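# Sort items into containers by sticker color

## Task

Put every item inside the container that has the same color as the sticker on that item.

## Robot and tools

Setup. Four identical i2rt Big YAM arms, named arm1, arm2, arm3 and arm4, share the table. Each has six revolute joints, a two-finger gripper and a camera on its wrist. Four fixed room cameras also watch: cam_room_a1, cam_room_a2, cam_room_b1, cam_room_b2. The hand reaches roughly 1.0 m out from the joint1 axis.

Frames. Everything uses a single scene frame in metres, origin on the floor, +z up. Feet (base_link, x y z, quaternion w x y z): arm1 -0.644 +1.377 +0.914 (+0.682, +0.007, +0.004, +0.731); arm2 -0.655 -0.555 +0.928 (+0.747, +0.002, +0.000, -0.665); arm3 +0.651 -1.332 +0.868 (+0.663, -0.004, -0.006, -0.748); arm4 +0.648 +0.477 +0.879 (+0.687, +0.001, +0.003, +0.727). Each foot faces its own +x. The reported hand point lies between the finger pads, about 1 cm short of the tips; the fingers extend along the hand's +z and separate along its y. The printed hand position can be off, more so when stretched.

Joints (radians unless noted, with the tolerance counted as done): joint1_rad -2.879..2.879 (±0.045), spins the arm around its foot, positive is counter-clockwise seen from above, 0 points along the foot's +x. joint2_rad 0..3.141 (±0.14), shoulder; 0 is upper arm lying back, larger raises it up and forward. joint3_rad 0..3.019 (±0.09), elbow; 0 is fully folded. joint4_rad -1.692..1.57 (±0.055), hand pitch, positive tips fingers up. joint5_rad -1.57..1.57 (±0.03), sideways hand swing, positive toward the arm's right. joint6_rad -2.094..2.094 (±0.035), hand roll, positive clockwise viewed from behind. gripper_m 0..0.093 m (±0.003), the fingertip gap.

move. Optional keys arm1..arm4 and cameras. Each arm key holds an object for that arm only; an arm you omit keeps whatever it was last told. Inside it:
- joints: absolute targets keyed by joint name, in the units above.
- target: seven numbers [x, y, z, qw, qx, qy, qz], an absolute hand pose in the scene frame (metres, unit quaternion). The hand is driven along a straight line from its current hand_target toward it.
- speed: top speed of that line in m/s, 0.002 to 0.5, default 0.25; rotation is capped at twice that in rad/s. Allowed only together with target.
When target is used, joints may contain nothing but gripper_m. All motions in one call start at once; all hand lines in one call finish together, paced by the slowest. A line takes 0.5 to 10 s and a call at most 15 s. Each step the controller keeps the commanded pose within 100 mm and 20 degrees of where the hand actually is, so expect the hand to lag, drift, sometimes overshoot speed near full stretch, and stop a centimetre or more away. Paths ignore obstacles and the other arms, and joint moves can sweep wide. cameras: a list of names, ["all"], or []; if omitted, an empty move returns all images and any other move none. An unknown key or camera name makes the call invalid; an out-of-range value gets it refused, and then the rest of that reply's move, wait and finished_scene calls are skipped. An empty move prints every robot in full, the scene number and all images.

Results. Per robot: joint_positions, Joint velocities (rad/s, gripper m/s; "within noise" means still), joint torques (N m, arm joints in order, positive toward larger angle, includes gravity and per-unit offsets; joints 3 and 4 wrap at ±28), hand, hand_target, joint_status, hand_status and on_its_own (uncommanded activity; "held at" is a target, not a reading). The move line gives "done" or the worst status per moved arm. Robots listed "as last shown" were not commanded and repeat old lines. Status words: off_target (stopped short, may still push); time_out (the arm's joints now hold targets near where they stopped and keep pushing; resend the reported positions to relax them); not_followed, "joint command not followed" or "pose unreachable" (a self/inter-arm safety check blocked the targets; the arm may keep trying until given new ones); limit_stop_at_motor_heat (resend the target after cooling). The pictures line orders the images, which may be slightly older than the state.

Gripper. Closed on nothing it reads 0.000-0.003. Gripping a hard part it may read up to 0.005 below or 0.002 above the part's width. Commanding about 0.005 below the contact reading gives full force (about 50-64 N per pad); deeper for soft, small or round items, which can be crushed. To release, command clearly wider than the reading.

wait: seconds 0 to 10, plus optional cameras as in move; nothing new is commanded. zoom_image: camera and region [x0, y0, x1, y1] in pixels from the top-left, no more than 504 by 504, only on a camera in the newest images. read_manual: section "licences" only; returns licence text. finished_scene: scene = the current scene number; irreversible, and once it is used for the first scene, make no further calls in that reply.

Cautions. The simulation keeps running while you compose a reply; arms hold their last command. Never knock items off the work area or onto the floor. Avoid any arm-to-arm contact: hard presses end the scene, closing a gripper on another arm's fingers counts, the safety check can be late, and fingers, gripper bodies and wrist cameras of different arms are not protected from each other. Do not drop items from height, open while moving, or slam into fixed or heavy things. Arms do not stop on contact; sustained pushing, holding loads or long stretched poses heat motors (MOTOR HOT at 85 °C, a fall and OVER-TEMPERATURE FAULT at 100 °C). Loose items can occasionally be nudged by outside pushes. Packed items must stay in place after the scene ends.

Each tool is called after "Call:" by a JSON object that holds its "name" and its "arguments".

## Session

Call:
{"name": "move", "arguments": {"cameras": ["all"]}}

Scene clock: 0.00 s.
Joint torques (N m): no reading
Motor temperatures (°C): arm1=[21 24 27 23 21 21 21] | arm2=[23 24 25 22 22 20 23] | arm3=[24 23 24 23 24 23 23] | arm4=[22 21 23 22 24 21 24]
Heat: arm1: hottest joint3_rad 27 °C; arm2: hottest joint3_rad 25 °C; arm3: hottest joint1_rad 24 °C; arm4: hottest joint5_rad 24 °C.
Joint velocities: within noise
arm1.joint_positions: joint1_rad=-0.168 joint2_rad=+0.560 joint3_rad=+1.361 joint4_rad=-1.410 joint5_rad=+0.240 joint6_rad=+0.692 gripper_m=+0.09396
arm1.joint_status: not commanded
arm1.hand: x=-0.5739 y=+1.5732 z=+1.4376 quat_wxyz=(-0.303, +0.280, -0.837, -0.359) (m; scene frame)
arm1.hand_target: x=-0.5739 y=+1.5706 z=+1.4504 quat_wxyz=(-0.308, +0.276, -0.832, -0.370) (m; scene frame)
arm1.hand_status: not commanded
arm2.joint_positions: joint1_rad=+0.198 joint2_rad=+0.483 joint3_rad=+1.641 joint4_rad=-1.210 joint5_rad=-0.086 joint6_rad=-0.484 gripper_m=+0.09396
arm2.joint_status: not commanded
arm2.hand: x=-0.6060 y=-0.6654 z=+1.6315 quat_wxyz=(-0.468, -0.246, -0.683, +0.505) (m; scene frame)
arm2.hand_target: x=-0.6080 y=-0.6596 z=+1.6377 quat_wxyz=(-0.472, -0.243, -0.677, +0.510) (m; scene frame)
arm2.hand_status: not commanded
arm3.joint_positions: joint1_rad=+0.130 joint2_rad=+0.645 joint3_rad=+1.695 joint4_rad=-1.138 joint5_rad=+0.075 joint6_rad=+0.392 gripper_m=+0.09396
arm3.joint_status: not commanded
arm3.hand: x=+0.6384 y=-1.5186 z=+1.5920 quat_wxyz=(-0.552, -0.621, -0.389, +0.398) (m; scene frame)
arm3.hand_target: x=+0.6384 y=-1.5137 z=+1.6002 quat_wxyz=(-0.558, -0.615, -0.384, +0.402) (m; scene frame)
arm3.hand_status: not commanded
arm4.joint_positions: joint1_rad=+0.147 joint2_rad=+0.437 joint3_rad=+1.709 joint4_rad=-1.566 joint5_rad=+0.245 joint6_rad=+0.670 gripper_m=+0.09396
arm4.joint_status: not commanded
arm4.hand: x=+0.6821 y=+0.5397 z=+1.5256 quat_wxyz=(-0.292, +0.355, -0.719, -0.522) (m; scene frame)
arm4.hand_target: x=+0.6830 y=+0.5357 z=+1.5308 quat_wxyz=(-0.294, +0.352, -0.714, -0.529) (m; scene frame)
arm4.hand_status: not commanded
pictures: arm1_cam_wrist, arm2_cam_wrist, arm3_cam_wrist, arm4_cam_wrist, cam_room_a1, cam_room_a2, cam_room_b1, cam_room_b2
Images, in order (width x height): arm1_cam_wrist 672x504, arm2_cam_wrist 672x504, arm3_cam_wrist 672x504, arm4_cam_wrist 672x504, cam_room_a1 672x504, cam_room_a2 672x504, cam_room_b1 672x504, cam_room_b2 672x504.

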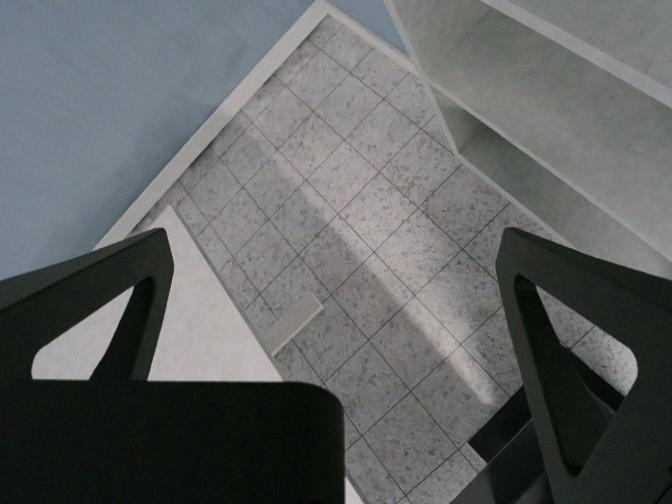

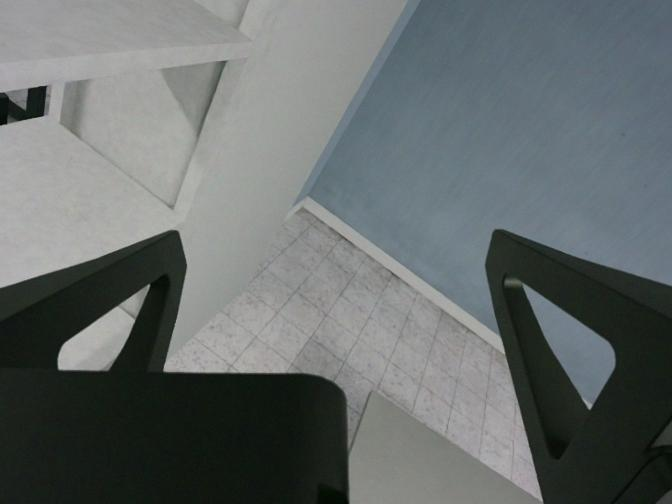

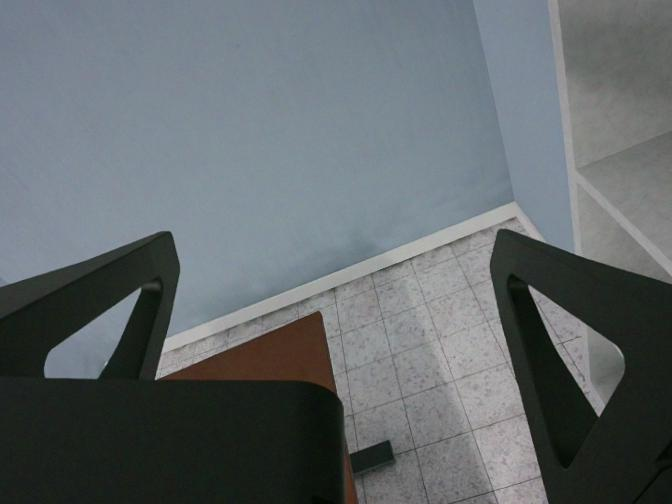

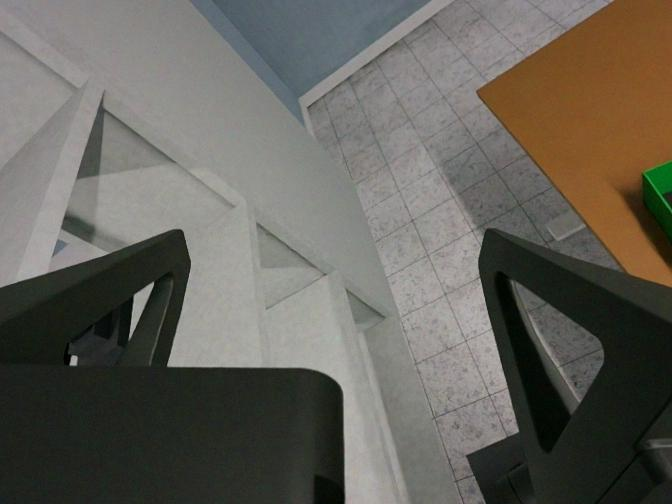

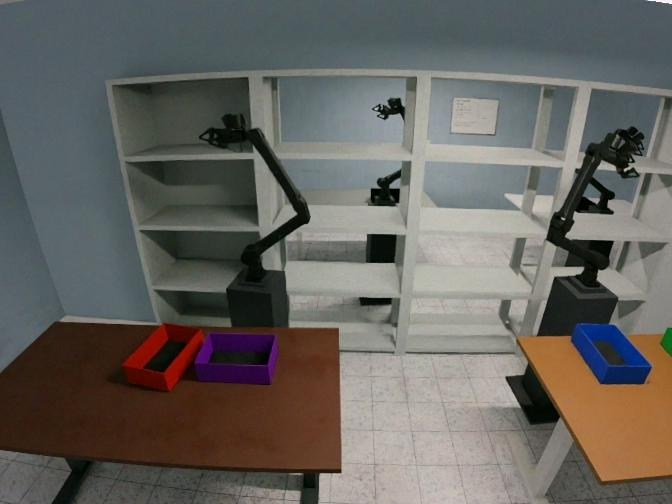

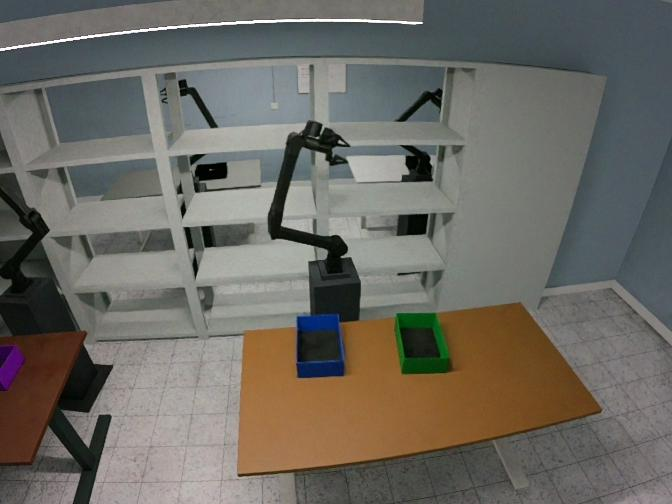

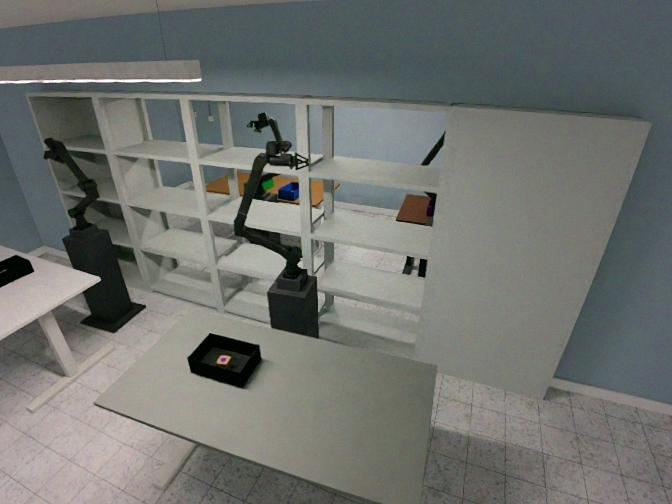

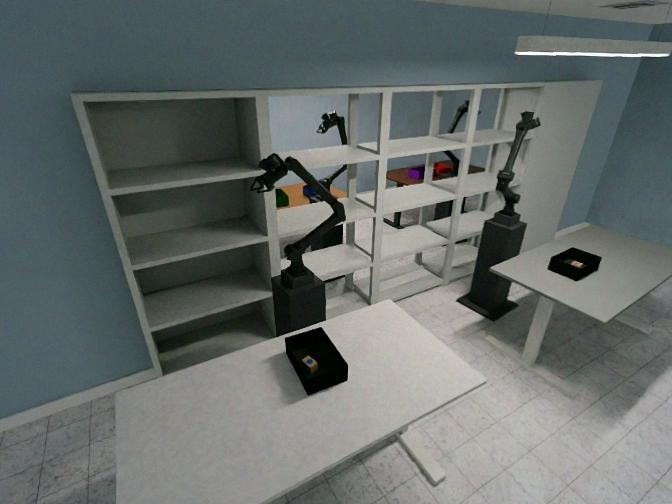

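Call:
{"name": "move", "arguments": {"arm1": {"joints": {"joint1_rad": 1.737, "joint2_rad": 0.6, "joint3_rad": 1.4, "joint4_rad": -1.55, "joint5_rad": 0, "joint6_rad": 0, "gripper_m": 0.092}}, "arm2": {"joints": {"joint1_rad": -1.26, "joint2_rad": 0.6, "joint3_rad": 1.4, "joint4_rad": -1.55, "joint5_rad": 0, "joint6_rad": 0, "gripper_m": 0.092}}, "arm3": {"joints": {"joint1_rad": 1.6, "joint2_rad": 0.6, "joint3_rad": 1.4, "joint4_rad": -1.55, "joint5_rad": 0, "joint6_rad": 0, "gripper_m": 0.092}}, "arm4": {"joints": {"joint1_rad": -1.787, "joint2_rad": 0.6, "joint3_rad": 1.4, "joint4_rad": -1.55, "joint5_rad": 0, "joint6_rad": 0, "gripper_m": 0.092}}}}

Call:
{"name": "wait", "arguments": {"seconds": 0.3, "cameras": ["arm1_cam_wrist", "arm2_cam_wrist", "arm3_cam_wrist", "arm4_cam_wrist"]}}

Scene clock: 12.93 s.
Joint torques (N m): arm1=[-1.38 4.37 12.21 1.25 0.05 -0.07] | arm2=[0.38 0.91 10.18 1.62 0.06 0.21] | arm3=[2.14 1.49 7.99 1.16 0.01 -0.11] | arm4=[0.5 2.43 9.11 1.51 0.07 -0.08]
Motor temperatures (°C): arm1=[21 24 29 23 21 21 21] | arm2=[23 24 26 22 22 20 23] | arm3=[24 23 25 23 24 23 23] | arm4=[22 22 24 22 24 21 24]
Heat: arm1: hottest joint3_rad 29 °C; arm2: hottest joint3_rad 26 °C; arm3: hottest joint3_rad 25 °C; arm4: hottest joint3_rad 24 °C.
move: arm1 done; arm2 done; arm3 done; arm4 done
Joint velocities: within noise
arm1.joint_positions: joint1_rad=+1.730 joint2_rad=+0.599 joint3_rad=+1.361 joint4_rad=-1.539 joint5_rad=-0.001 joint6_rad=+0.008 gripper_m=+0.09207
arm1.joint_status: all done
arm1.hand: x=-0.8315 y=+1.3310 z=+1.4069 quat_wxyz=(+0.044, +0.914, +0.102, -0.391) (m; scene frame)
arm1.hand_target: x=-0.8258 y=+1.3309 z=+1.4222 quat_wxyz=(+0.045, +0.908, +0.108, -0.403) (m; scene frame)
arm1.hand_status: not commanded
arm2.joint_positions: joint1_rad=-1.255 joint2_rad=+0.602 joint3_rad=+1.386 joint4_rad=-1.535 joint5_rad=-0.001 joint6_rad=-0.015 gripper_m=+0.09209
arm2.joint_status: all done
arm2.hand: x=-0.8374 y=-0.6406 z=+1.4289 quat_wxyz=(-0.082, -0.895, -0.204, +0.388) (m; scene frame)
arm2.hand_target: x=-0.8337 y=-0.6374 z=+1.4330 quat_wxyz=(-0.083, -0.897, -0.195, +0.389) (m; scene frame)
arm2.hand_status: not commanded
arm3.joint_positions: joint1_rad=+1.589 joint2_rad=+0.607 joint3_rad=+1.394 joint4_rad=-1.543 joint5_rad=+0.001 joint6_rad=+0.007 gripper_m=+0.09207
arm3.joint_status: all done
arm3.hand: x=+0.8491 y=-1.3458 z=+1.3706 quat_wxyz=(-0.397, -0.048, -0.916, +0.026) (m; scene frame)
arm3.hand_target: x=+0.8448 y=-1.3430 z=+1.3734 quat_wxyz=(-0.399, -0.039, -0.916, +0.025) (m; scene frame)
arm3.hand_status: not commanded
arm4.joint_positions: joint1_rad=-1.783 joint2_rad=+0.599 joint3_rad=+1.371 joint4_rad=-1.561 joint5_rad=+0.001 joint6_rad=+0.014 gripper_m=+0.09211
arm4.joint_status: all done
arm4.hand: x=+0.8435 y=+0.4481 z=+1.3689 quat_wxyz=(-0.378, -0.078, -0.922, +0.029) (m; scene frame)
arm4.hand_target: x=+0.8430 y=+0.4476 z=+1.3837 quat_wxyz=(-0.396, -0.072, -0.915, +0.033) (m; scene frame)
arm4.hand_status: not commanded
pictures: none

Scene clock: 13.23 s.
Joint torques (N m): arm1=[-1.26 4.54 12.38 0.92 0.03 -0.04] | arm2=[0.32 0.85 10.18 1.61 0.05 0.21] | arm3=[2.14 1.55 7.98 1.16 0 -0.11] | arm4=[0.38 2.37 9.13 1.52 0.07 -0.05]
Motor temperatures (°C): arm1=[21 24 29 23 21 21 21] | arm2=[23 24 26 22 22 20 23] | arm3=[24 23 25 23 24 23 23] | arm4=[22 22 24 22 24 21 24]
Heat: arm1: hottest joint3_rad 29 °C; arm2: hottest joint3_rad 26 °C; arm3: hottest joint3_rad 25 °C; arm4: hottest joint3_rad 24 °C.
Joint velocities: within noise
arm1.joint_positions: joint1_rad=+1.730 joint2_rad=+0.599 joint3_rad=+1.361 joint4_rad=-1.539 joint5_rad=-0.001 joint6_rad=+0.008 gripper_m=+0.09207
arm1.joint_status: all done
arm1.hand: x=-0.8315 y=+1.3310 z=+1.4069 quat_wxyz=(+0.044, +0.914, +0.102, -0.391) (m; scene frame)
arm1.hand_target: x=-0.8258 y=+1.3309 z=+1.4222 quat_wxyz=(+0.045, +0.908, +0.108, -0.403) (m; scene frame)
arm1.hand_status: not commanded
arm2.joint_positions: joint1_rad=-1.255 joint2_rad=+0.602 joint3_rad=+1.386 joint4_rad=-1.535 joint5_rad=-0.001 joint6_rad=-0.015 gripper_m=+0.09209
arm2.joint_status: all done
arm2.hand: x=-0.8374 y=-0.6406 z=+1.4289 quat_wxyz=(-0.082, -0.895, -0.204, +0.388) (m; scene frame)
arm2.hand_target: x=-0.8337 y=-0.6374 z=+1.4330 quat_wxyz=(-0.083, -0.897, -0.195, +0.389) (m; scene frame)
arm2.hand_status: not commanded
arm3.joint_positions: joint1_rad=+1.589 joint2_rad=+0.607 joint3_rad=+1.394 joint4_rad=-1.543 joint5_rad=+0.001 joint6_rad=+0.007 gripper_m=+0.09207
arm3.joint_status: all done
arm3.hand: x=+0.8491 y=-1.3458 z=+1.3706 quat_wxyz=(-0.397, -0.048, -0.916, +0.026) (m; scene frame)
arm3.hand_target: x=+0.8448 y=-1.3430 z=+1.3734 quat_wxyz=(-0.399, -0.039, -0.916, +0.025) (m; scene frame)
arm3.hand_status: not commanded
arm4.joint_positions: joint1_rad=-1.783 joint2_rad=+0.599 joint3_rad=+1.371 joint4_rad=-1.561 joint5_rad=+0.001 joint6_rad=+0.014 gripper_m=+0.09211
arm4.joint_status: all done
arm4.hand: x=+0.8435 y=+0.4481 z=+1.3689 quat_wxyz=(-0.378, -0.078, -0.922, +0.029) (m; scene frame)
arm4.hand_target: x=+0.8430 y=+0.4476 z=+1.3837 quat_wxyz=(-0.396, -0.072, -0.915, +0.033) (m; scene frame)
arm4.hand_status: not commanded
wait: 0.30 s; at rest by 0.27 s
pictures: arm1_cam_wrist, arm2_cam_wrist, arm3_cam_wrist, arm4_cam_wrist
Images, in order (width x height): arm1_cam_wrist 672x504, arm2_cam_wrist 672x504, arm3_cam_wrist 672x504, arm4_cam_wrist 672x504.

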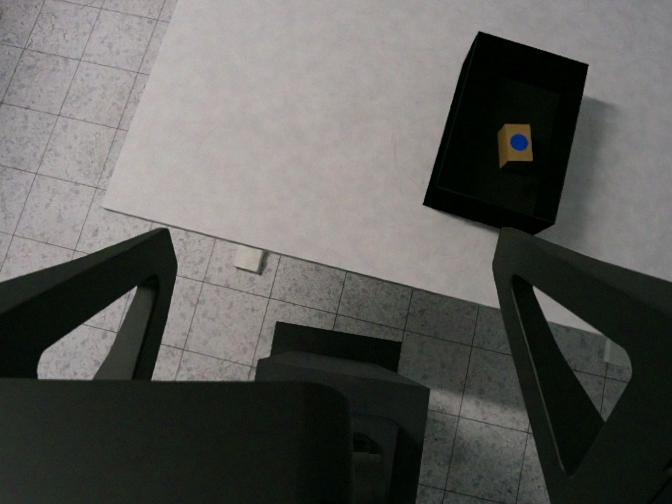

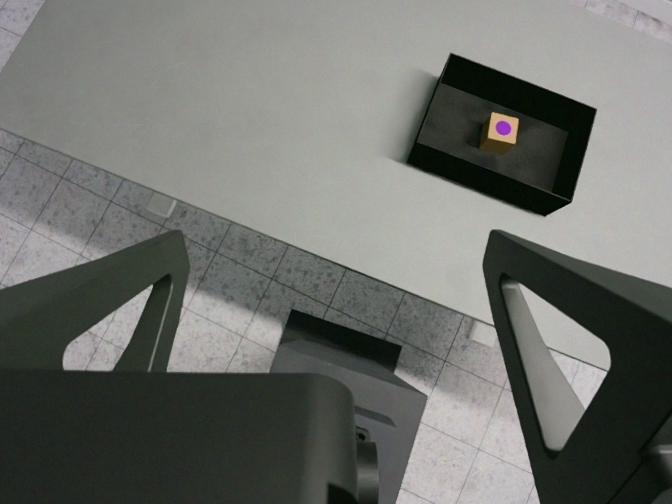

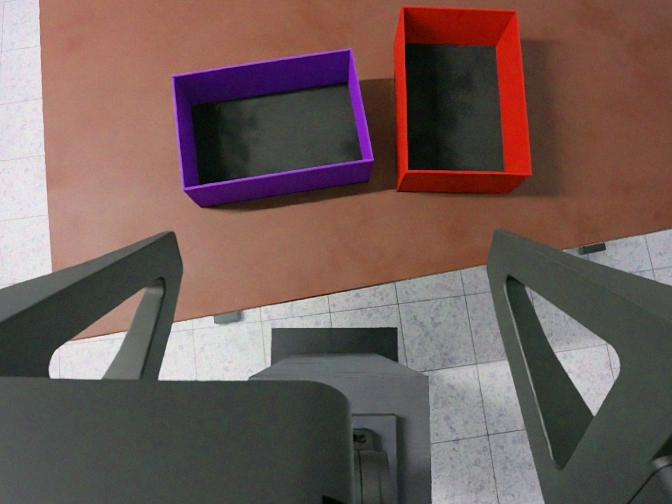

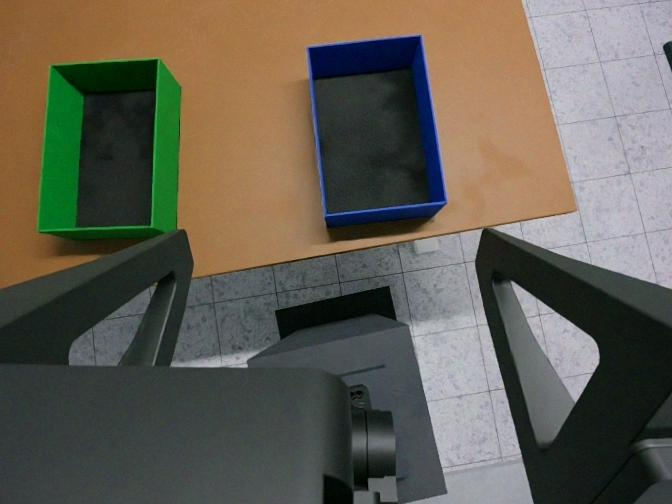

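Call:
{"name": "zoom_image", "arguments": {"camera": "arm1_cam_wrist", "region": [420, 30, 600, 240]}}

Call:
{"name": "zoom_image", "arguments": {"camera": "arm2_cam_wrist", "region": [400, 40, 610, 220]}}

Scaled by 2.400.

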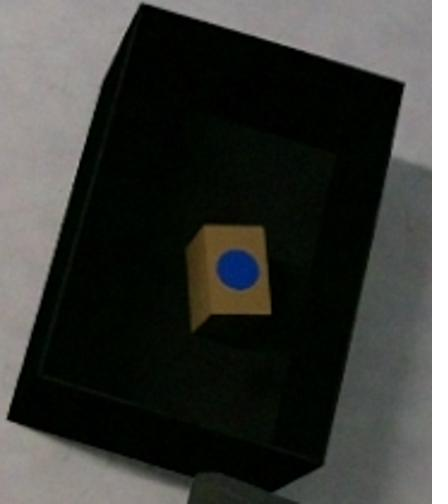

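Scaled by 2.400.

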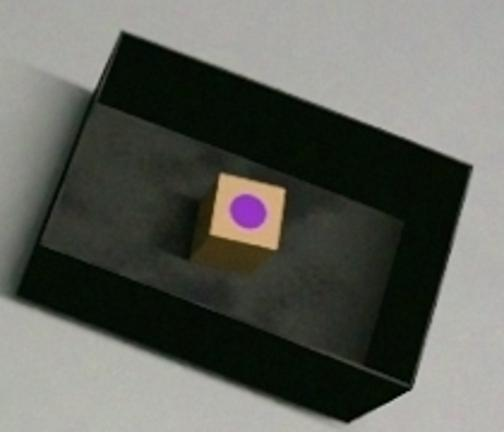

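Call:
{"name": "move", "arguments": {"arm1": {"target": [-1.041, 1.625, 1.03, -0.0333, -0.9579, -0.1244, 0.2567], "speed": 0.3}, "arm2": {"target": [-1.128, -0.462, 1.03, -0.0324, -0.9583, -0.1210, 0.2568], "speed": 0.3}, "arm3": {"joints": {"joint1_rad": -1.986}}, "arm4": {"joints": {"joint1_rad": 0.897}}}}

Call:
{"name": "wait", "arguments": {"seconds": 0.4, "cameras": ["arm1_cam_wrist", "arm2_cam_wrist"]}}

Scene clock: 101.90 s.
Joint torques (N m): arm1=[-2.49 -9.7 14.15 1.48 -0.31 -0.08] | arm2=[0.26 -13.22 13.07 2.24 -0.17 -0.08] | arm3=[0.38 1.2 8.06 1.14 0 -0.1] | arm4=[0.97 2.55 9.06 1.62 0.05 -0.08]
Motor temperatures (°C): arm1=[21 24 35 23 21 21 21] | arm2=[23 24 31 22 22 20 23] | arm3=[24 23 26 23 24 23 23] | arm4=[22 21 33 22 24 21 24]
Heat: arm1: hottest joint3_rad 35 °C; arm2: hottest joint3_rad 31 °C; arm3: hottest joint3_rad 26 °C; arm4: hottest joint3_rad 33 °C.
move: arm1 off_target; arm2 off_target; arm3 done; arm4 done
Joint velocities: within noise
arm1.joint_positions: joint1_rad=+0.805 joint2_rad=+1.496 joint3_rad=+0.937 joint4_rad=-0.787 joint5_rad=-0.414 joint6_rad=-0.889 gripper_m=+0.09206
arm1.joint_status: not commanded
arm1.hand: x=-1.0221 y=+1.6043 z=+1.0036 quat_wxyz=(+0.063, +0.964, +0.117, -0.230) (m; scene frame)
arm1.hand_target: x=-1.0395 y=+1.6240 z=+1.0309 quat_wxyz=(+0.033, +0.958, +0.124, -0.257) (m; scene frame)
arm1.hand_status: off_target (0.038 m and 4.8 deg from the pose sent, 0.522 m and 16.5 deg at the start)
arm2.joint_positions: joint1_rad=-1.969 joint2_rad=+1.452 joint3_rad=+0.868 joint4_rad=-0.592 joint5_rad=-0.265 joint6_rad=-0.462 gripper_m=+0.09209
arm2.joint_status: not commanded
arm2.hand: x=-1.1060 y=-0.4724 z=+1.0083 quat_wxyz=(-0.049, -0.966, -0.114, +0.227) (m; scene frame)
arm2.hand_target: x=-1.1267 y=-0.4624 z=+1.0307 quat_wxyz=(-0.032, -0.958, -0.121, +0.257) (m; scene frame)
arm2.hand_status: off_target (0.033 m and 4.1 deg from the pose sent, 0.525 m and 20.1 deg at the start)
arm3.joint_positions: joint1_rad=-1.975 joint2_rad=+0.607 joint3_rad=+1.394 joint4_rad=-1.543 joint5_rad=+0.000 joint6_rad=+0.005 gripper_m=+0.09207
arm3.joint_status: all done
arm3.hand: x=+0.4776 y=-1.2242 z=+1.3685 quat_wxyz=(+0.096, -0.887, +0.243, +0.381) (m; scene frame)
arm3.hand_target: x=+0.4827 y=-1.2246 z=+1.3713 quat_wxyz=(+0.100, -0.885, +0.245, +0.383) (m; scene frame)
arm3.hand_status: not commanded
arm4.joint_positions: joint1_rad=+0.894 joint2_rad=+0.599 joint3_rad=+1.371 joint4_rad=-1.561 joint5_rad=+0.000 joint6_rad=+0.013 gripper_m=+0.09211
arm4.joint_status: all done
arm4.hand: x=+0.4913 y=+0.5932 z=+1.3700 quat_wxyz=(-0.112, +0.878, -0.289, -0.365) (m; scene frame)
arm4.hand_target: x=+0.4913 y=+0.5925 z=+1.3849 quat_wxyz=(-0.119, +0.873, -0.280, -0.382) (m; scene frame)
arm4.hand_status: not commanded
pictures: none

Scene clock: 102.30 s.
Joint torques (N m): arm1=[-2.43 -10.75 14.31 1.31 -0.31 -0.06] | arm2=[0.15 -13.33 13.12 2.24 -0.17 -0.08] | arm3=[0.44 1.32 8.08 1.13 0 -0.11] | arm4=[0.97 2.49 9.2 1.57 0.01 -0.08]
Motor temperatures (°C): arm1=[21 24 35 23 21 21 21] | arm2=[23 24 31 22 22 20 23] | arm3=[24 23 26 23 24 23 23] | arm4=[22 21 33 22 24 21 24]
Heat: arm1: hottest joint3_rad 35 °C; arm2: hottest joint3_rad 31 °C; arm3: hottest joint3_rad 26 °C; arm4: hottest joint3_rad 33 °C.
Joint velocities: within noise
arm1.joint_positions: joint1_rad=+0.805 joint2_rad=+1.496 joint3_rad=+0.937 joint4_rad=-0.787 joint5_rad=-0.414 joint6_rad=-0.889 gripper_m=+0.09206
arm1.joint_status: not commanded
arm1.hand: x=-1.0221 y=+1.6043 z=+1.0036 quat_wxyz=(+0.063, +0.964, +0.117, -0.230) (m; scene frame)
arm1.hand_target: x=-1.0395 y=+1.6240 z=+1.0309 quat_wxyz=(+0.033, +0.958, +0.124, -0.257) (m; scene frame)
arm1.hand_status: off_target (0.038 m and 4.7 deg from the pose sent, 0.522 m and 16.5 deg at the start)
arm2.joint_positions: joint1_rad=-1.969 joint2_rad=+1.452 joint3_rad=+0.868 joint4_rad=-0.592 joint5_rad=-0.265 joint6_rad=-0.462 gripper_m=+0.09209
arm2.joint_status: not commanded
arm2.hand: x=-1.1060 y=-0.4724 z=+1.0083 quat_wxyz=(-0.049, -0.966, -0.114, +0.227) (m; scene frame)
arm2.hand_target: x=-1.1267 y=-0.4624 z=+1.0307 quat_wxyz=(-0.032, -0.958, -0.121, +0.257) (m; scene frame)
arm2.hand_status: off_target (0.033 m and 4.1 deg from the pose sent, 0.525 m and 20.1 deg at the start)
arm3.joint_positions: joint1_rad=-1.975 joint2_rad=+0.607 joint3_rad=+1.394 joint4_rad=-1.543 joint5_rad=+0.000 joint6_rad=+0.005 gripper_m=+0.09207
arm3.joint_status: all done
arm3.hand: x=+0.4776 y=-1.2242 z=+1.3685 quat_wxyz=(+0.096, -0.887, +0.243, +0.381) (m; scene frame)
arm3.hand_target: x=+0.4827 y=-1.2246 z=+1.3713 quat_wxyz=(+0.100, -0.885, +0.245, +0.383) (m; scene frame)
arm3.hand_status: not commanded
arm4.joint_positions: joint1_rad=+0.894 joint2_rad=+0.599 joint3_rad=+1.371 joint4_rad=-1.561 joint5_rad=+0.000 joint6_rad=+0.013 gripper_m=+0.09211
arm4.joint_status: all done
arm4.hand: x=+0.4913 y=+0.5932 z=+1.3700 quat_wxyz=(-0.112, +0.878, -0.289, -0.365) (m; scene frame)
arm4.hand_target: x=+0.4913 y=+0.5925 z=+1.3849 quat_wxyz=(-0.119, +0.873, -0.280, -0.382) (m; scene frame)
arm4.hand_status: not commanded
wait: 0.40 s; at rest by 0.27 s
pictures: arm1_cam_wrist, arm2_cam_wrist
Images, in order (width x height): arm1_cam_wrist 672x504, arm2_cam_wrist 672x504.

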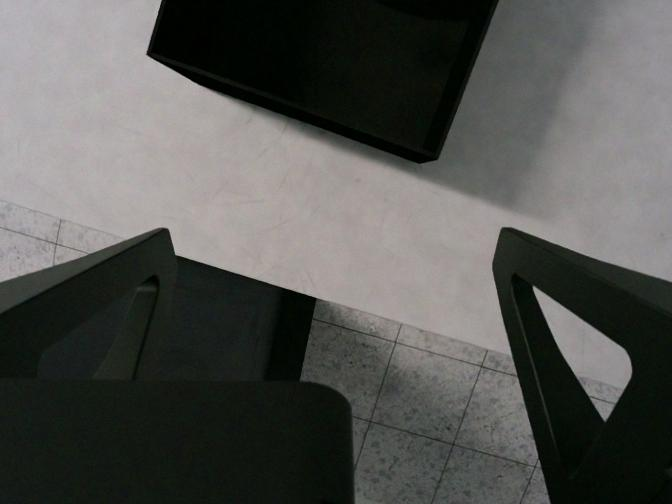

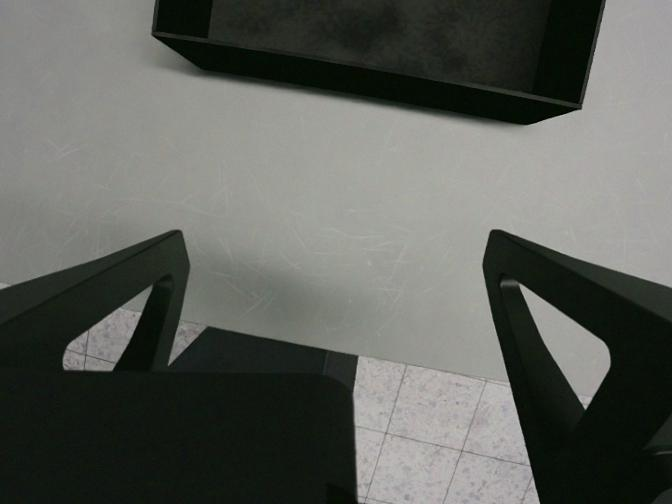

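Call:
{"name": "move", "arguments": {"arm1": {"target": [-1.114, 1.626, 0.935, -0.0333, -0.9579, -0.1244, 0.2567], "speed": 0.25, "joints": {"gripper_m": 0.08}}, "arm2": {"target": [-1.201, -0.470, 0.935, -0.0324, -0.9583, -0.1210, 0.2568], "speed": 0.25}}}

Call:
{"name": "wait", "arguments": {"seconds": 0.3, "cameras": ["arm1_cam_wrist", "arm2_cam_wrist"]}}

Scene clock: 107.77 s.
Joint torques (N m): arm1=[-0.73 -12.63 12.33 1.5 -0.2 0.11] | arm2=[1.08 -15.79 11.96 2.28 -0.1 0.21] | arm3=[0.5 1.14 8.05 1.11 0.01 -0.1] | arm4=[1.26 2.55 9.14 1.52 0.09 -0.11]
Motor temperatures (°C): arm1=[21 24 34 23 21 21 21] | arm2=[23 25 31 22 22 20 23] | arm3=[24 23 27 23 24 23 23] | arm4=[22 21 33 22 24 21 24]
Heat: arm1: hottest joint3_rad 34 °C; arm2: hottest joint3_rad 31 °C; arm3: hottest joint3_rad 27 °C; arm4: hottest joint3_rad 33 °C.
move: arm1 off_target; arm2 off_target
Joint velocities: within noise
arm1.joint_positions: joint1_rad=+0.890 joint2_rad=+1.773 joint3_rad=+0.994 joint4_rad=-0.518 joint5_rad=-0.387 joint6_rad=-0.807 gripper_m=+0.08007
arm1.joint_status: all done
arm1.hand: x=-1.0903 y=+1.6110 z=+0.9148 quat_wxyz=(+0.055, +0.963, +0.121, -0.233) (m; scene frame)
arm1.hand_target: x=-1.1128 y=+1.6252 z=+0.9360 quat_wxyz=(+0.033, +0.958, +0.124, -0.257) (m; scene frame)
arm1.hand_status: off_target (0.035 m and 3.8 deg from the pose sent, 0.117 m and 4.8 deg at the start)
arm2.joint_positions: joint1_rad=-1.920 joint2_rad=+1.760 joint3_rad=+0.959 joint4_rad=-0.350 joint5_rad=-0.240 joint6_rad=-0.436 gripper_m=+0.09209
arm2.joint_status: not commanded
arm2.hand: x=-1.1749 y=-0.4745 z=+0.9207 quat_wxyz=(-0.042, -0.964, -0.124, +0.232) (m; scene frame)
arm2.hand_target: x=-1.1998 y=-0.4703 z=+0.9359 quat_wxyz=(-0.033, -0.958, -0.121, +0.257) (m; scene frame)
arm2.hand_status: off_target (0.030 m and 3.1 deg from the pose sent, 0.120 m and 4.1 deg at the start)
arm3, arm4: as last shown
pictures: none

Scene clock: 108.07 s.
Joint torques (N m): arm1=[-1.08 -12.92 12.42 1.36 -0.24 0.13] | arm2=[1.03 -15.74 12 2.28 -0.08 0.2] | arm3=[0.5 1.49 8.03 1.17 0.01 -0.11] | arm4=[1.2 2.49 9.1 1.52 0.09 -0.07]
Motor temperatures (°C): arm1=[21 24 34 23 21 21 21] | arm2=[23 25 31 22 22 20 23] | arm3=[24 23 27 23 24 23 23] | arm4=[22 21 33 22 24 21 24]
Heat: arm1: hottest joint3_rad 34 °C; arm2: hottest joint3_rad 31 °C; arm3: hottest joint3_rad 27 °C; arm4: hottest joint3_rad 33 °C.
Joint velocities: within noise
arm1.joint_positions: joint1_rad=+0.890 joint2_rad=+1.773 joint3_rad=+0.994 joint4_rad=-0.518 joint5_rad=-0.387 joint6_rad=-0.806 gripper_m=+0.08007
arm1.joint_status: all done
arm1.hand: x=-1.0903 y=+1.6110 z=+0.9148 quat_wxyz=(+0.055, +0.963, +0.121, -0.233) (m; scene frame)
arm1.hand_target: x=-1.1128 y=+1.6252 z=+0.9360 quat_wxyz=(+0.033, +0.958, +0.124, -0.257) (m; scene frame)
arm1.hand_status: off_target (0.035 m and 3.8 deg from the pose sent, 0.117 m and 4.8 deg at the start)
arm2.joint_positions: joint1_rad=-1.920 joint2_rad=+1.760 joint3_rad=+0.959 joint4_rad=-0.350 joint5_rad=-0.240 joint6_rad=-0.436 gripper_m=+0.09209
arm2.joint_status: not commanded
arm2.hand: x=-1.1749 y=-0.4745 z=+0.9207 quat_wxyz=(-0.042, -0.964, -0.124, +0.232) (m; scene frame)
arm2.hand_target: x=-1.1998 y=-0.4703 z=+0.9359 quat_wxyz=(-0.033, -0.958, -0.121, +0.257) (m; scene frame)
arm2.hand_status: off_target (0.030 m and 3.1 deg from the pose sent, 0.120 m and 4.1 deg at the start)
arm3.joint_positions: joint1_rad=-1.975 joint2_rad=+0.607 joint3_rad=+1.394 joint4_rad=-1.543 joint5_rad=+0.000 joint6_rad=+0.005 gripper_m=+0.09207
arm3.joint_status: not commanded
arm3.hand: x=+0.4776 y=-1.2242 z=+1.3685 quat_wxyz=(+0.096, -0.887, +0.243, +0.381) (m; scene frame)
arm3.hand_target: x=+0.4827 y=-1.2246 z=+1.3713 quat_wxyz=(+0.100, -0.885, +0.245, +0.383) (m; scene frame)
arm3.hand_status: not commanded
arm4.joint_positions: joint1_rad=+0.894 joint2_rad=+0.599 joint3_rad=+1.371 joint4_rad=-1.561 joint5_rad=+0.000 joint6_rad=+0.013 gripper_m=+0.09211
arm4.joint_status: not commanded
arm4.hand: x=+0.4913 y=+0.5932 z=+1.3700 quat_wxyz=(-0.112, +0.878, -0.289, -0.365) (m; scene frame)
arm4.hand_target: x=+0.4913 y=+0.5925 z=+1.3849 quat_wxyz=(-0.119, +0.873, -0.280, -0.382) (m; scene frame)
arm4.hand_status: not commanded
wait: 0.30 s; at rest by 0.27 s
pictures: arm1_cam_wrist, arm2_cam_wrist
Images, in order (width x height): arm1_cam_wrist 672x504, arm2_cam_wrist 672x504.

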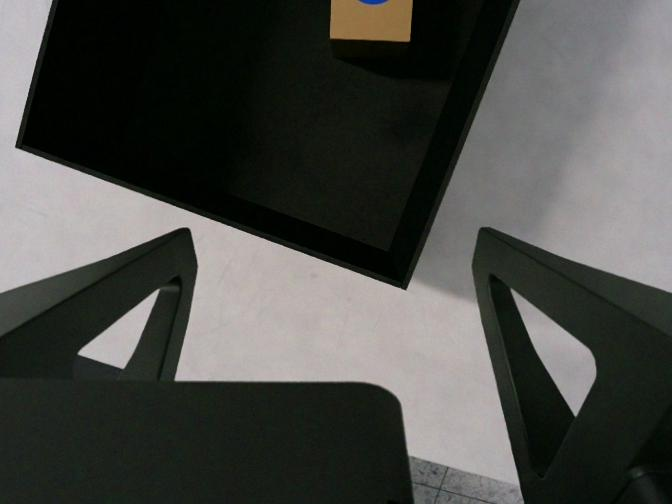

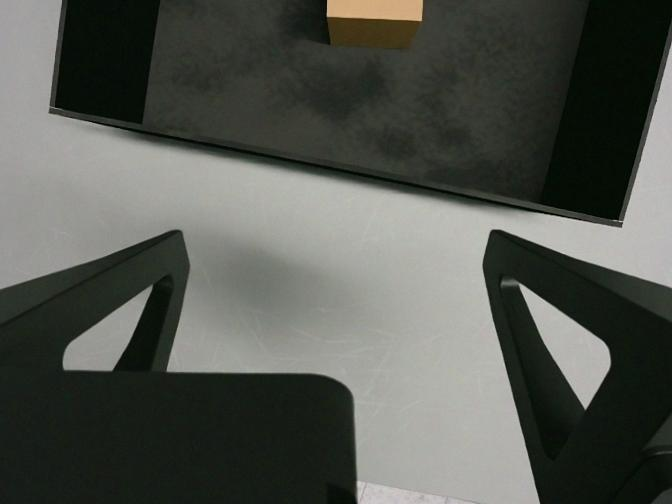

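Call:
{"name": "move", "arguments": {"arm1": {"target": [-1.191, 1.621, 0.852, -0.0333, -0.9579, -0.1244, 0.2567], "speed": 0.2}, "arm2": {"target": [-1.279, -0.474, 0.852, -0.0324, -0.9583, -0.1210, 0.2568], "speed": 0.2}}}

Call:
{"name": "wait", "arguments": {"seconds": 0.3, "cameras": ["arm1_cam_wrist", "arm2_cam_wrist"]}}

Scene clock: 124.27 s.
Joint torques (N m): arm1=[-0.62 -15.03 11.32 1.52 -0.17 0.13] | arm2=[1.14 -18.67 11.22 2.33 -0.07 0.21] | arm3=[0.38 1.2 8.03 1.11 0 -0.1] | arm4=[0.67 2.2 9.06 1.57 0.09 -0.1]
Motor temperatures (°C): arm1=[21 24 34 23 21 21 21] | arm2=[23 25 31 22 22 20 23] | arm3=[24 23 27 23 24 23 23] | arm4=[22 21 33 22 24 21 24]
Heat: arm1: hottest joint3_rad 34 °C; arm2: hottest joint3_rad 31 °C; arm3: hottest joint3_rad 27 °C; arm4: hottest joint3_rad 33 °C.
move: arm1 off_target; arm2 off_target
Joint velocities: within noise
arm1.joint_positions: joint1_rad=+0.979 joint2_rad=+2.042 joint3_rad=+1.150 joint4_rad=-0.365 joint5_rad=-0.356 joint6_rad=-0.717 gripper_m=+0.08007
arm1.joint_status: not commanded
arm1.hand: x=-1.1664 y=+1.6089 z=+0.8370 quat_wxyz=(+0.051, +0.963, +0.122, -0.234) (m; scene frame)
arm1.hand_target: x=-1.1900 y=+1.6203 z=+0.8531 quat_wxyz=(+0.033, +0.958, +0.125, -0.257) (m; scene frame)
arm1.hand_status: off_target (0.031 m and 3.3 deg from the pose sent, 0.119 m and 3.8 deg at the start)
arm2.joint_positions: joint1_rad=-1.882 joint2_rad=+2.055 joint3_rad=+1.173 joint4_rad=-0.249 joint5_rad=-0.222 joint6_rad=-0.400 gripper_m=+0.09209
arm2.joint_status: not commanded
arm2.hand: x=-1.2553 y=-0.4756 z=+0.8454 quat_wxyz=(-0.038, -0.963, -0.124, +0.237) (m; scene frame)
arm2.hand_target: x=-1.2779 y=-0.4742 z=+0.8528 quat_wxyz=(-0.032, -0.958, -0.121, +0.257) (m; scene frame)
arm2.hand_status: off_target (0.025 m and 2.4 deg from the pose sent, 0.125 m and 3.1 deg at the start)
arm3, arm4: as last shown
pictures: none

Scene clock: 124.57 s.
Joint torques (N m): arm1=[-1.38 -15.27 11.17 1.48 -0.17 0.1] | arm2=[1.08 -18.78 11.19 2.32 -0.07 0.21] | arm3=[0.56 1.26 8.03 1.13 0.01 -0.11] | arm4=[1.08 2.14 9.14 1.55 0.09 -0.06]
Motor temperatures (°C): arm1=[21 24 34 23 21 21 21] | arm2=[23 25 31 22 22 20 23] | arm3=[24 23 27 23 24 23 23] | arm4=[22 21 33 22 24 21 24]
Heat: arm1: hottest joint3_rad 34 °C; arm2: hottest joint3_rad 31 °C; arm3: hottest joint3_rad 27 °C; arm4: hottest joint3_rad 33 °C.
Joint velocities: within noise
arm1.joint_positions: joint1_rad=+0.979 joint2_rad=+2.042 joint3_rad=+1.150 joint4_rad=-0.365 joint5_rad=-0.356 joint6_rad=-0.717 gripper_m=+0.08007
arm1.joint_status: not commanded
arm1.hand: x=-1.1664 y=+1.6089 z=+0.8370 quat_wxyz=(+0.051, +0.963, +0.122, -0.234) (m; scene frame)
arm1.hand_target: x=-1.1900 y=+1.6203 z=+0.8531 quat_wxyz=(+0.033, +0.958, +0.125, -0.257) (m; scene frame)
arm1.hand_status: off_target (0.031 m and 3.3 deg from the pose sent, 0.119 m and 3.8 deg at the start)
arm2.joint_positions: joint1_rad=-1.882 joint2_rad=+2.055 joint3_rad=+1.173 joint4_rad=-0.249 joint5_rad=-0.222 joint6_rad=-0.400 gripper_m=+0.09209
arm2.joint_status: not commanded
arm2.hand: x=-1.2553 y=-0.4756 z=+0.8454 quat_wxyz=(-0.038, -0.963, -0.124, +0.237) (m; scene frame)
arm2.hand_target: x=-1.2779 y=-0.4742 z=+0.8528 quat_wxyz=(-0.033, -0.958, -0.121, +0.257) (m; scene frame)
arm2.hand_status: off_target (0.025 m and 2.4 deg from the pose sent, 0.125 m and 3.1 deg at the start)
arm3.joint_positions: joint1_rad=-1.975 joint2_rad=+0.607 joint3_rad=+1.394 joint4_rad=-1.543 joint5_rad=+0.000 joint6_rad=+0.005 gripper_m=+0.09207
arm3.joint_status: not commanded
arm3.hand: x=+0.4776 y=-1.2242 z=+1.3685 quat_wxyz=(+0.096, -0.887, +0.243, +0.381) (m; scene frame)
arm3.hand_target: x=+0.4827 y=-1.2246 z=+1.3713 quat_wxyz=(+0.100, -0.885, +0.245, +0.383) (m; scene frame)
arm3.hand_status: not commanded
arm4.joint_positions: joint1_rad=+0.894 joint2_rad=+0.599 joint3_rad=+1.371 joint4_rad=-1.561 joint5_rad=+0.000 joint6_rad=+0.013 gripper_m=+0.09211
arm4.joint_status: not commanded
arm4.hand: x=+0.4913 y=+0.5932 z=+1.3700 quat_wxyz=(-0.112, +0.878, -0.289, -0.365) (m; scene frame)
arm4.hand_target: x=+0.4913 y=+0.5925 z=+1.3849 quat_wxyz=(-0.119, +0.873, -0.280, -0.382) (m; scene frame)
arm4.hand_status: not commanded
wait: 0.30 s; at rest by 0.27 s
pictures: arm1_cam_wrist, arm2_cam_wrist
Images, in order (width x height): arm1_cam_wrist 672x504, arm2_cam_wrist 672x504.

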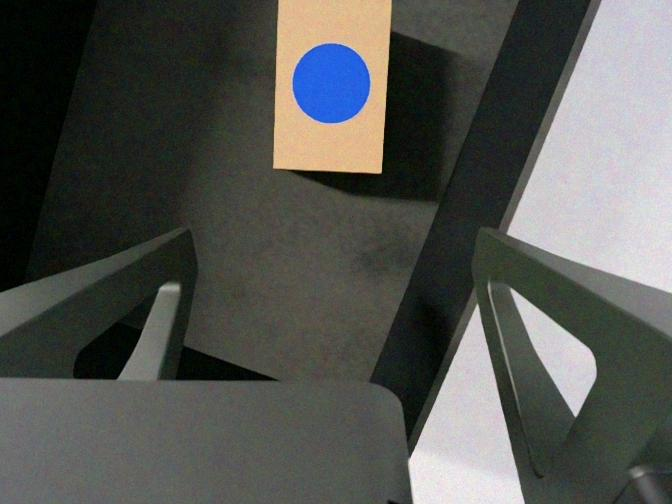

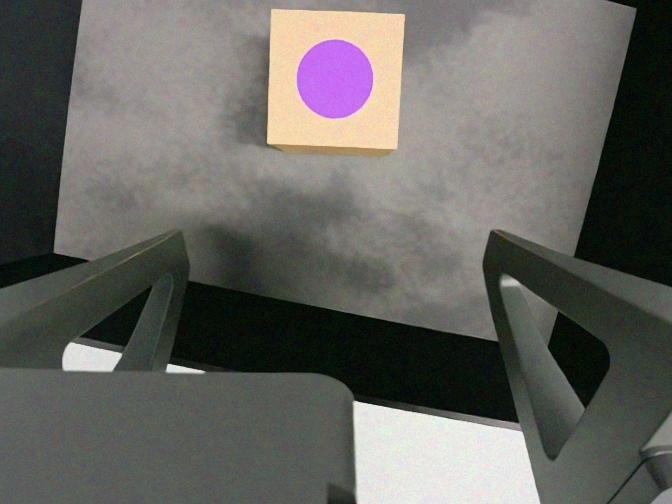

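Call:
{"name": "move", "arguments": {"arm1": {"target": [-1.2485, 1.6035, 0.776, -0.0333, -0.9579, -0.1244, 0.2567], "speed": 0.12, "joints": {"gripper_m": 0.062}}, "arm2": {"target": [-1.339, -0.490, 0.776, -0.0324, -0.9583, -0.1210, 0.2568], "speed": 0.12, "joints": {"gripper_m": 0.08}}}}

Call:
{"name": "wait", "arguments": {"seconds": 0.3, "cameras": ["arm1_cam_wrist", "arm2_cam_wrist"]}}

Scene clock: 143.73 s.
Joint torques (N m): arm1=[-2.08 -15.97 10.56 1.61 -0.01 0.08] | arm2=[1.26 -20.48 11.03 2.29 -0.04 0.21] | arm3=[0.44 1.2 8.01 1.14 0 -0.11] | arm4=[0.79 2.37 9.09 1.55 0.04 -0.08]
Motor temperatures (°C): arm1=[21 25 34 23 21 21 21] | arm2=[23 26 32 22 22 20 23] | arm3=[24 23 27 23 24 23 23] | arm4=[22 21 34 22 24 21 24]
Heat: arm1: hottest joint3_rad 34 °C; arm2: hottest joint3_rad 32 °C; arm3: hottest joint3_rad 27 °C; arm4: hottest joint3_rad 34 °C.
move: arm1 off_target; arm2 off_target
Joint velocities: within noise
arm1.joint_positions: joint1_rad=+1.062 joint2_rad=+2.254 joint3_rad=+1.306 joint4_rad=-0.264 joint5_rad=-0.330 joint6_rad=-0.643 gripper_m=+0.06204
arm1.joint_status: all done
arm1.hand: x=-1.2310 y=+1.5916 z=+0.7716 quat_wxyz=(+0.045, +0.961, +0.128, -0.242) (m; scene frame)
arm1.hand_target: x=-1.2477 y=+1.6033 z=+0.7767 quat_wxyz=(+0.033, +0.958, +0.124, -0.257) (m; scene frame)
arm1.hand_status: off_target (0.022 m and 2.3 deg from the pose sent, 0.102 m and 3.3 deg at the start)
arm2.joint_positions: joint1_rad=-1.838 joint2_rad=+2.291 joint3_rad=+1.387 joint4_rad=-0.206 joint5_rad=-0.201 joint6_rad=-0.359 gripper_m=+0.08009
arm2.joint_status: all done
arm2.hand: x=-1.3200 y=-0.4891 z=+0.7783 quat_wxyz=(-0.036, -0.961, -0.124, +0.243) (m; scene frame)
arm2.hand_target: x=-1.3381 y=-0.4902 z=+0.7767 quat_wxyz=(-0.033, -0.958, -0.121, +0.257) (m; scene frame)
arm2.hand_status: off_target (0.019 m and 1.7 deg from the pose sent, 0.110 m and 2.4 deg at the start)
arm3, arm4: as last shown
pictures: none

Scene clock: 144.03 s.
Joint torques (N m): arm1=[-2.43 -16.26 10.33 1.59 -0.04 0.13] | arm2=[1.26 -20.48 11.03 2.28 -0.05 0.22] | arm3=[0.62 1.26 8.03 1.11 0 -0.11] | arm4=[1.2 2.61 9.2 1.61 0.08 -0.08]
Motor temperatures (°C): arm1=[21 25 34 23 21 21 21] | arm2=[23 26 32 22 22 20 23] | arm3=[24 23 27 23 24 23 23] | arm4=[22 21 34 22 24 21 24]
Heat: arm1: hottest joint3_rad 34 °C; arm2: hottest joint3_rad 32 °C; arm3: hottest joint3_rad 27 °C; arm4: hottest joint3_rad 34 °C.
Joint velocities: within noise
arm1.joint_positions: joint1_rad=+1.062 joint2_rad=+2.254 joint3_rad=+1.306 joint4_rad=-0.264 joint5_rad=-0.330 joint6_rad=-0.643 gripper_m=+0.06204
arm1.joint_status: all done
arm1.hand: x=-1.2310 y=+1.5916 z=+0.7716 quat_wxyz=(+0.045, +0.961, +0.128, -0.242) (m; scene frame)
arm1.hand_target: x=-1.2477 y=+1.6033 z=+0.7767 quat_wxyz=(+0.033, +0.958, +0.124, -0.257) (m; scene frame)
arm1.hand_status: off_target (0.022 m and 2.3 deg from the pose sent, 0.102 m and 3.3 deg at the start)
arm2.joint_positions: joint1_rad=-1.838 joint2_rad=+2.291 joint3_rad=+1.387 joint4_rad=-0.206 joint5_rad=-0.201 joint6_rad=-0.359 gripper_m=+0.08009
arm2.joint_status: all done
arm2.hand: x=-1.3200 y=-0.4891 z=+0.7783 quat_wxyz=(-0.036, -0.961, -0.124, +0.243) (m; scene frame)
arm2.hand_target: x=-1.3381 y=-0.4902 z=+0.7767 quat_wxyz=(-0.033, -0.958, -0.121, +0.257) (m; scene frame)
arm2.hand_status: off_target (0.019 m and 1.7 deg from the pose sent, 0.110 m and 2.4 deg at the start)
arm3.joint_positions: joint1_rad=-1.975 joint2_rad=+0.607 joint3_rad=+1.394 joint4_rad=-1.543 joint5_rad=+0.000 joint6_rad=+0.005 gripper_m=+0.09207
arm3.joint_status: not commanded
arm3.hand: x=+0.4776 y=-1.2242 z=+1.3685 quat_wxyz=(+0.096, -0.887, +0.243, +0.381) (m; scene frame)
arm3.hand_target: x=+0.4827 y=-1.2246 z=+1.3713 quat_wxyz=(+0.100, -0.885, +0.245, +0.383) (m; scene frame)
arm3.hand_status: not commanded
arm4.joint_positions: joint1_rad=+0.894 joint2_rad=+0.599 joint3_rad=+1.371 joint4_rad=-1.561 joint5_rad=+0.000 joint6_rad=+0.013 gripper_m=+0.09211
arm4.joint_status: not commanded
arm4.hand: x=+0.4913 y=+0.5932 z=+1.3700 quat_wxyz=(-0.112, +0.878, -0.289, -0.365) (m; scene frame)
arm4.hand_target: x=+0.4913 y=+0.5925 z=+1.3849 quat_wxyz=(-0.119, +0.873, -0.280, -0.382) (m; scene frame)
arm4.hand_status: not commanded
wait: 0.30 s; at rest by 0.27 s
pictures: arm1_cam_wrist, arm2_cam_wrist
Images, in order (width x height): arm1_cam_wrist 672x504, arm2_cam_wrist 672x504.

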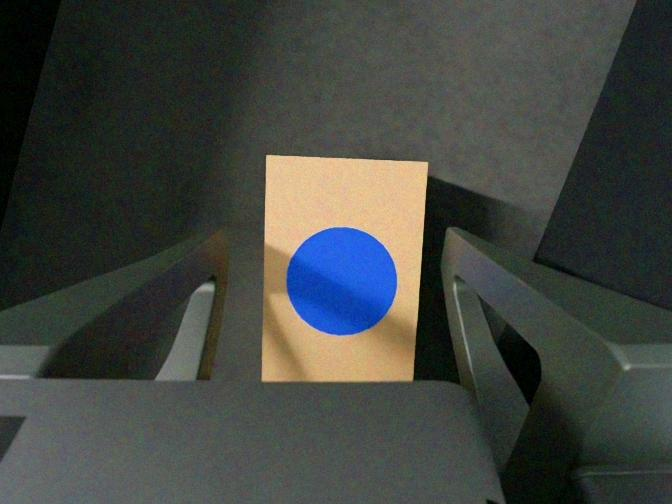

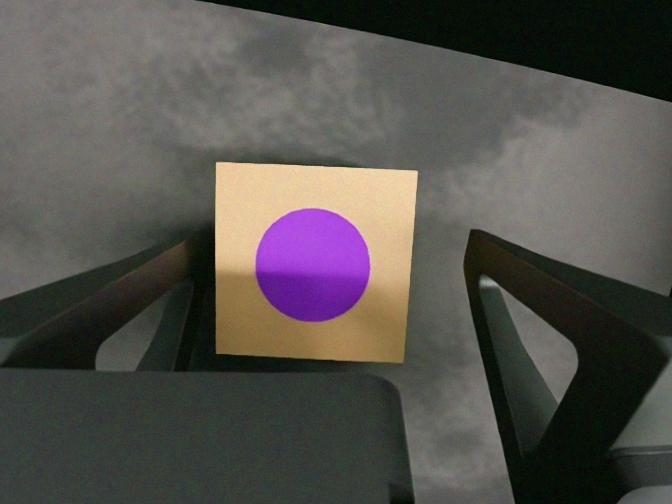

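Call:
{"name": "move", "arguments": {"arm1": {"joints": {"gripper_m": 0.030}}, "arm2": {"target": [-1.337, -0.497, 0.772, -0.0324, -0.9583, -0.1210, 0.2568], "speed": 0.1, "joints": {"gripper_m": 0.037}}, "cameras": ["arm1_cam_wrist", "arm2_cam_wrist"]}}

Scene clock: 150.07 s.
Joint torques (N m): arm1=[-2.02 -15.91 9.83 1.33 -0.13 0.1] | arm2=[1.55 -20.31 10.33 2.47 -0.06 0.22] | arm3=[0.44 1.2 7.98 1.17 0 -0.1] | arm4=[1.14 2.67 9.13 1.63 0.06 -0.09]
Motor temperatures (°C): arm1=[21 25 34 23 21 21 21] | arm2=[23 26 32 22 22 20 23] | arm3=[24 23 27 23 24 23 23] | arm4=[22 21 34 22 24 21 24]
Heat: arm1: hottest joint3_rad 34 °C; arm2: hottest joint3_rad 32 °C; arm3: hottest joint3_rad 27 °C; arm4: hottest joint3_rad 34 °C.
move: arm1 done; arm2 off_target
Joint velocities: within noise
arm1.joint_positions: joint1_rad=+1.061 joint2_rad=+2.254 joint3_rad=+1.312 joint4_rad=-0.261 joint5_rad=-0.327 joint6_rad=-0.643 gripper_m=+0.03006
arm1.joint_status: all done
arm1.hand: x=-1.2340 y=+1.5939 z=+0.7733 quat_wxyz=(+0.042, +0.960, +0.128, -0.244) (m; scene frame)
arm1.hand_target: x=-1.2477 y=+1.6033 z=+0.7767 quat_wxyz=(+0.033, +0.958, +0.124, -0.257) (m; scene frame)
arm1.hand_status: not commanded
arm2.joint_positions: joint1_rad=-1.830 joint2_rad=+2.292 joint3_rad=+1.387 joint4_rad=-0.196 joint5_rad=-0.195 joint6_rad=-0.349 gripper_m=+0.05253
arm2.joint_status: gripper_m off_target (ended at +0.05256, target +0.03700)
arm2.hand: x=-1.3224 y=-0.4931 z=+0.7787 quat_wxyz=(-0.034, -0.961, -0.123, +0.247) (m; scene frame)
arm2.hand_target: x=-1.3362 y=-0.4972 z=+0.7724 quat_wxyz=(-0.033, -0.958, -0.121, +0.257) (m; scene frame)
arm2.hand_status: off_target (0.017 m and 1.2 deg from the pose sent, 0.020 m and 1.7 deg at the start)
arm3, arm4: as last shown
pictures: arm1_cam_wrist, arm2_cam_wrist
Images, in order (width x height): arm1_cam_wrist 672x504, arm2_cam_wrist 672x504.

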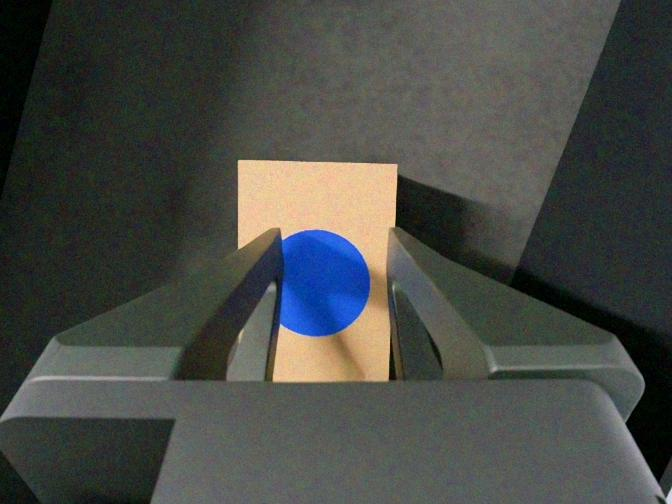

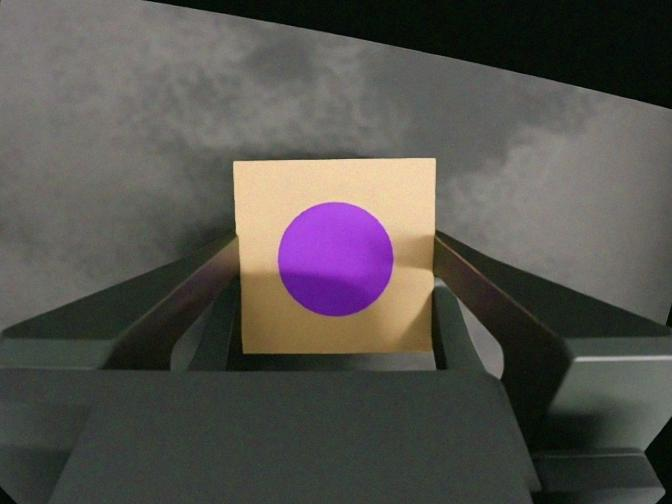

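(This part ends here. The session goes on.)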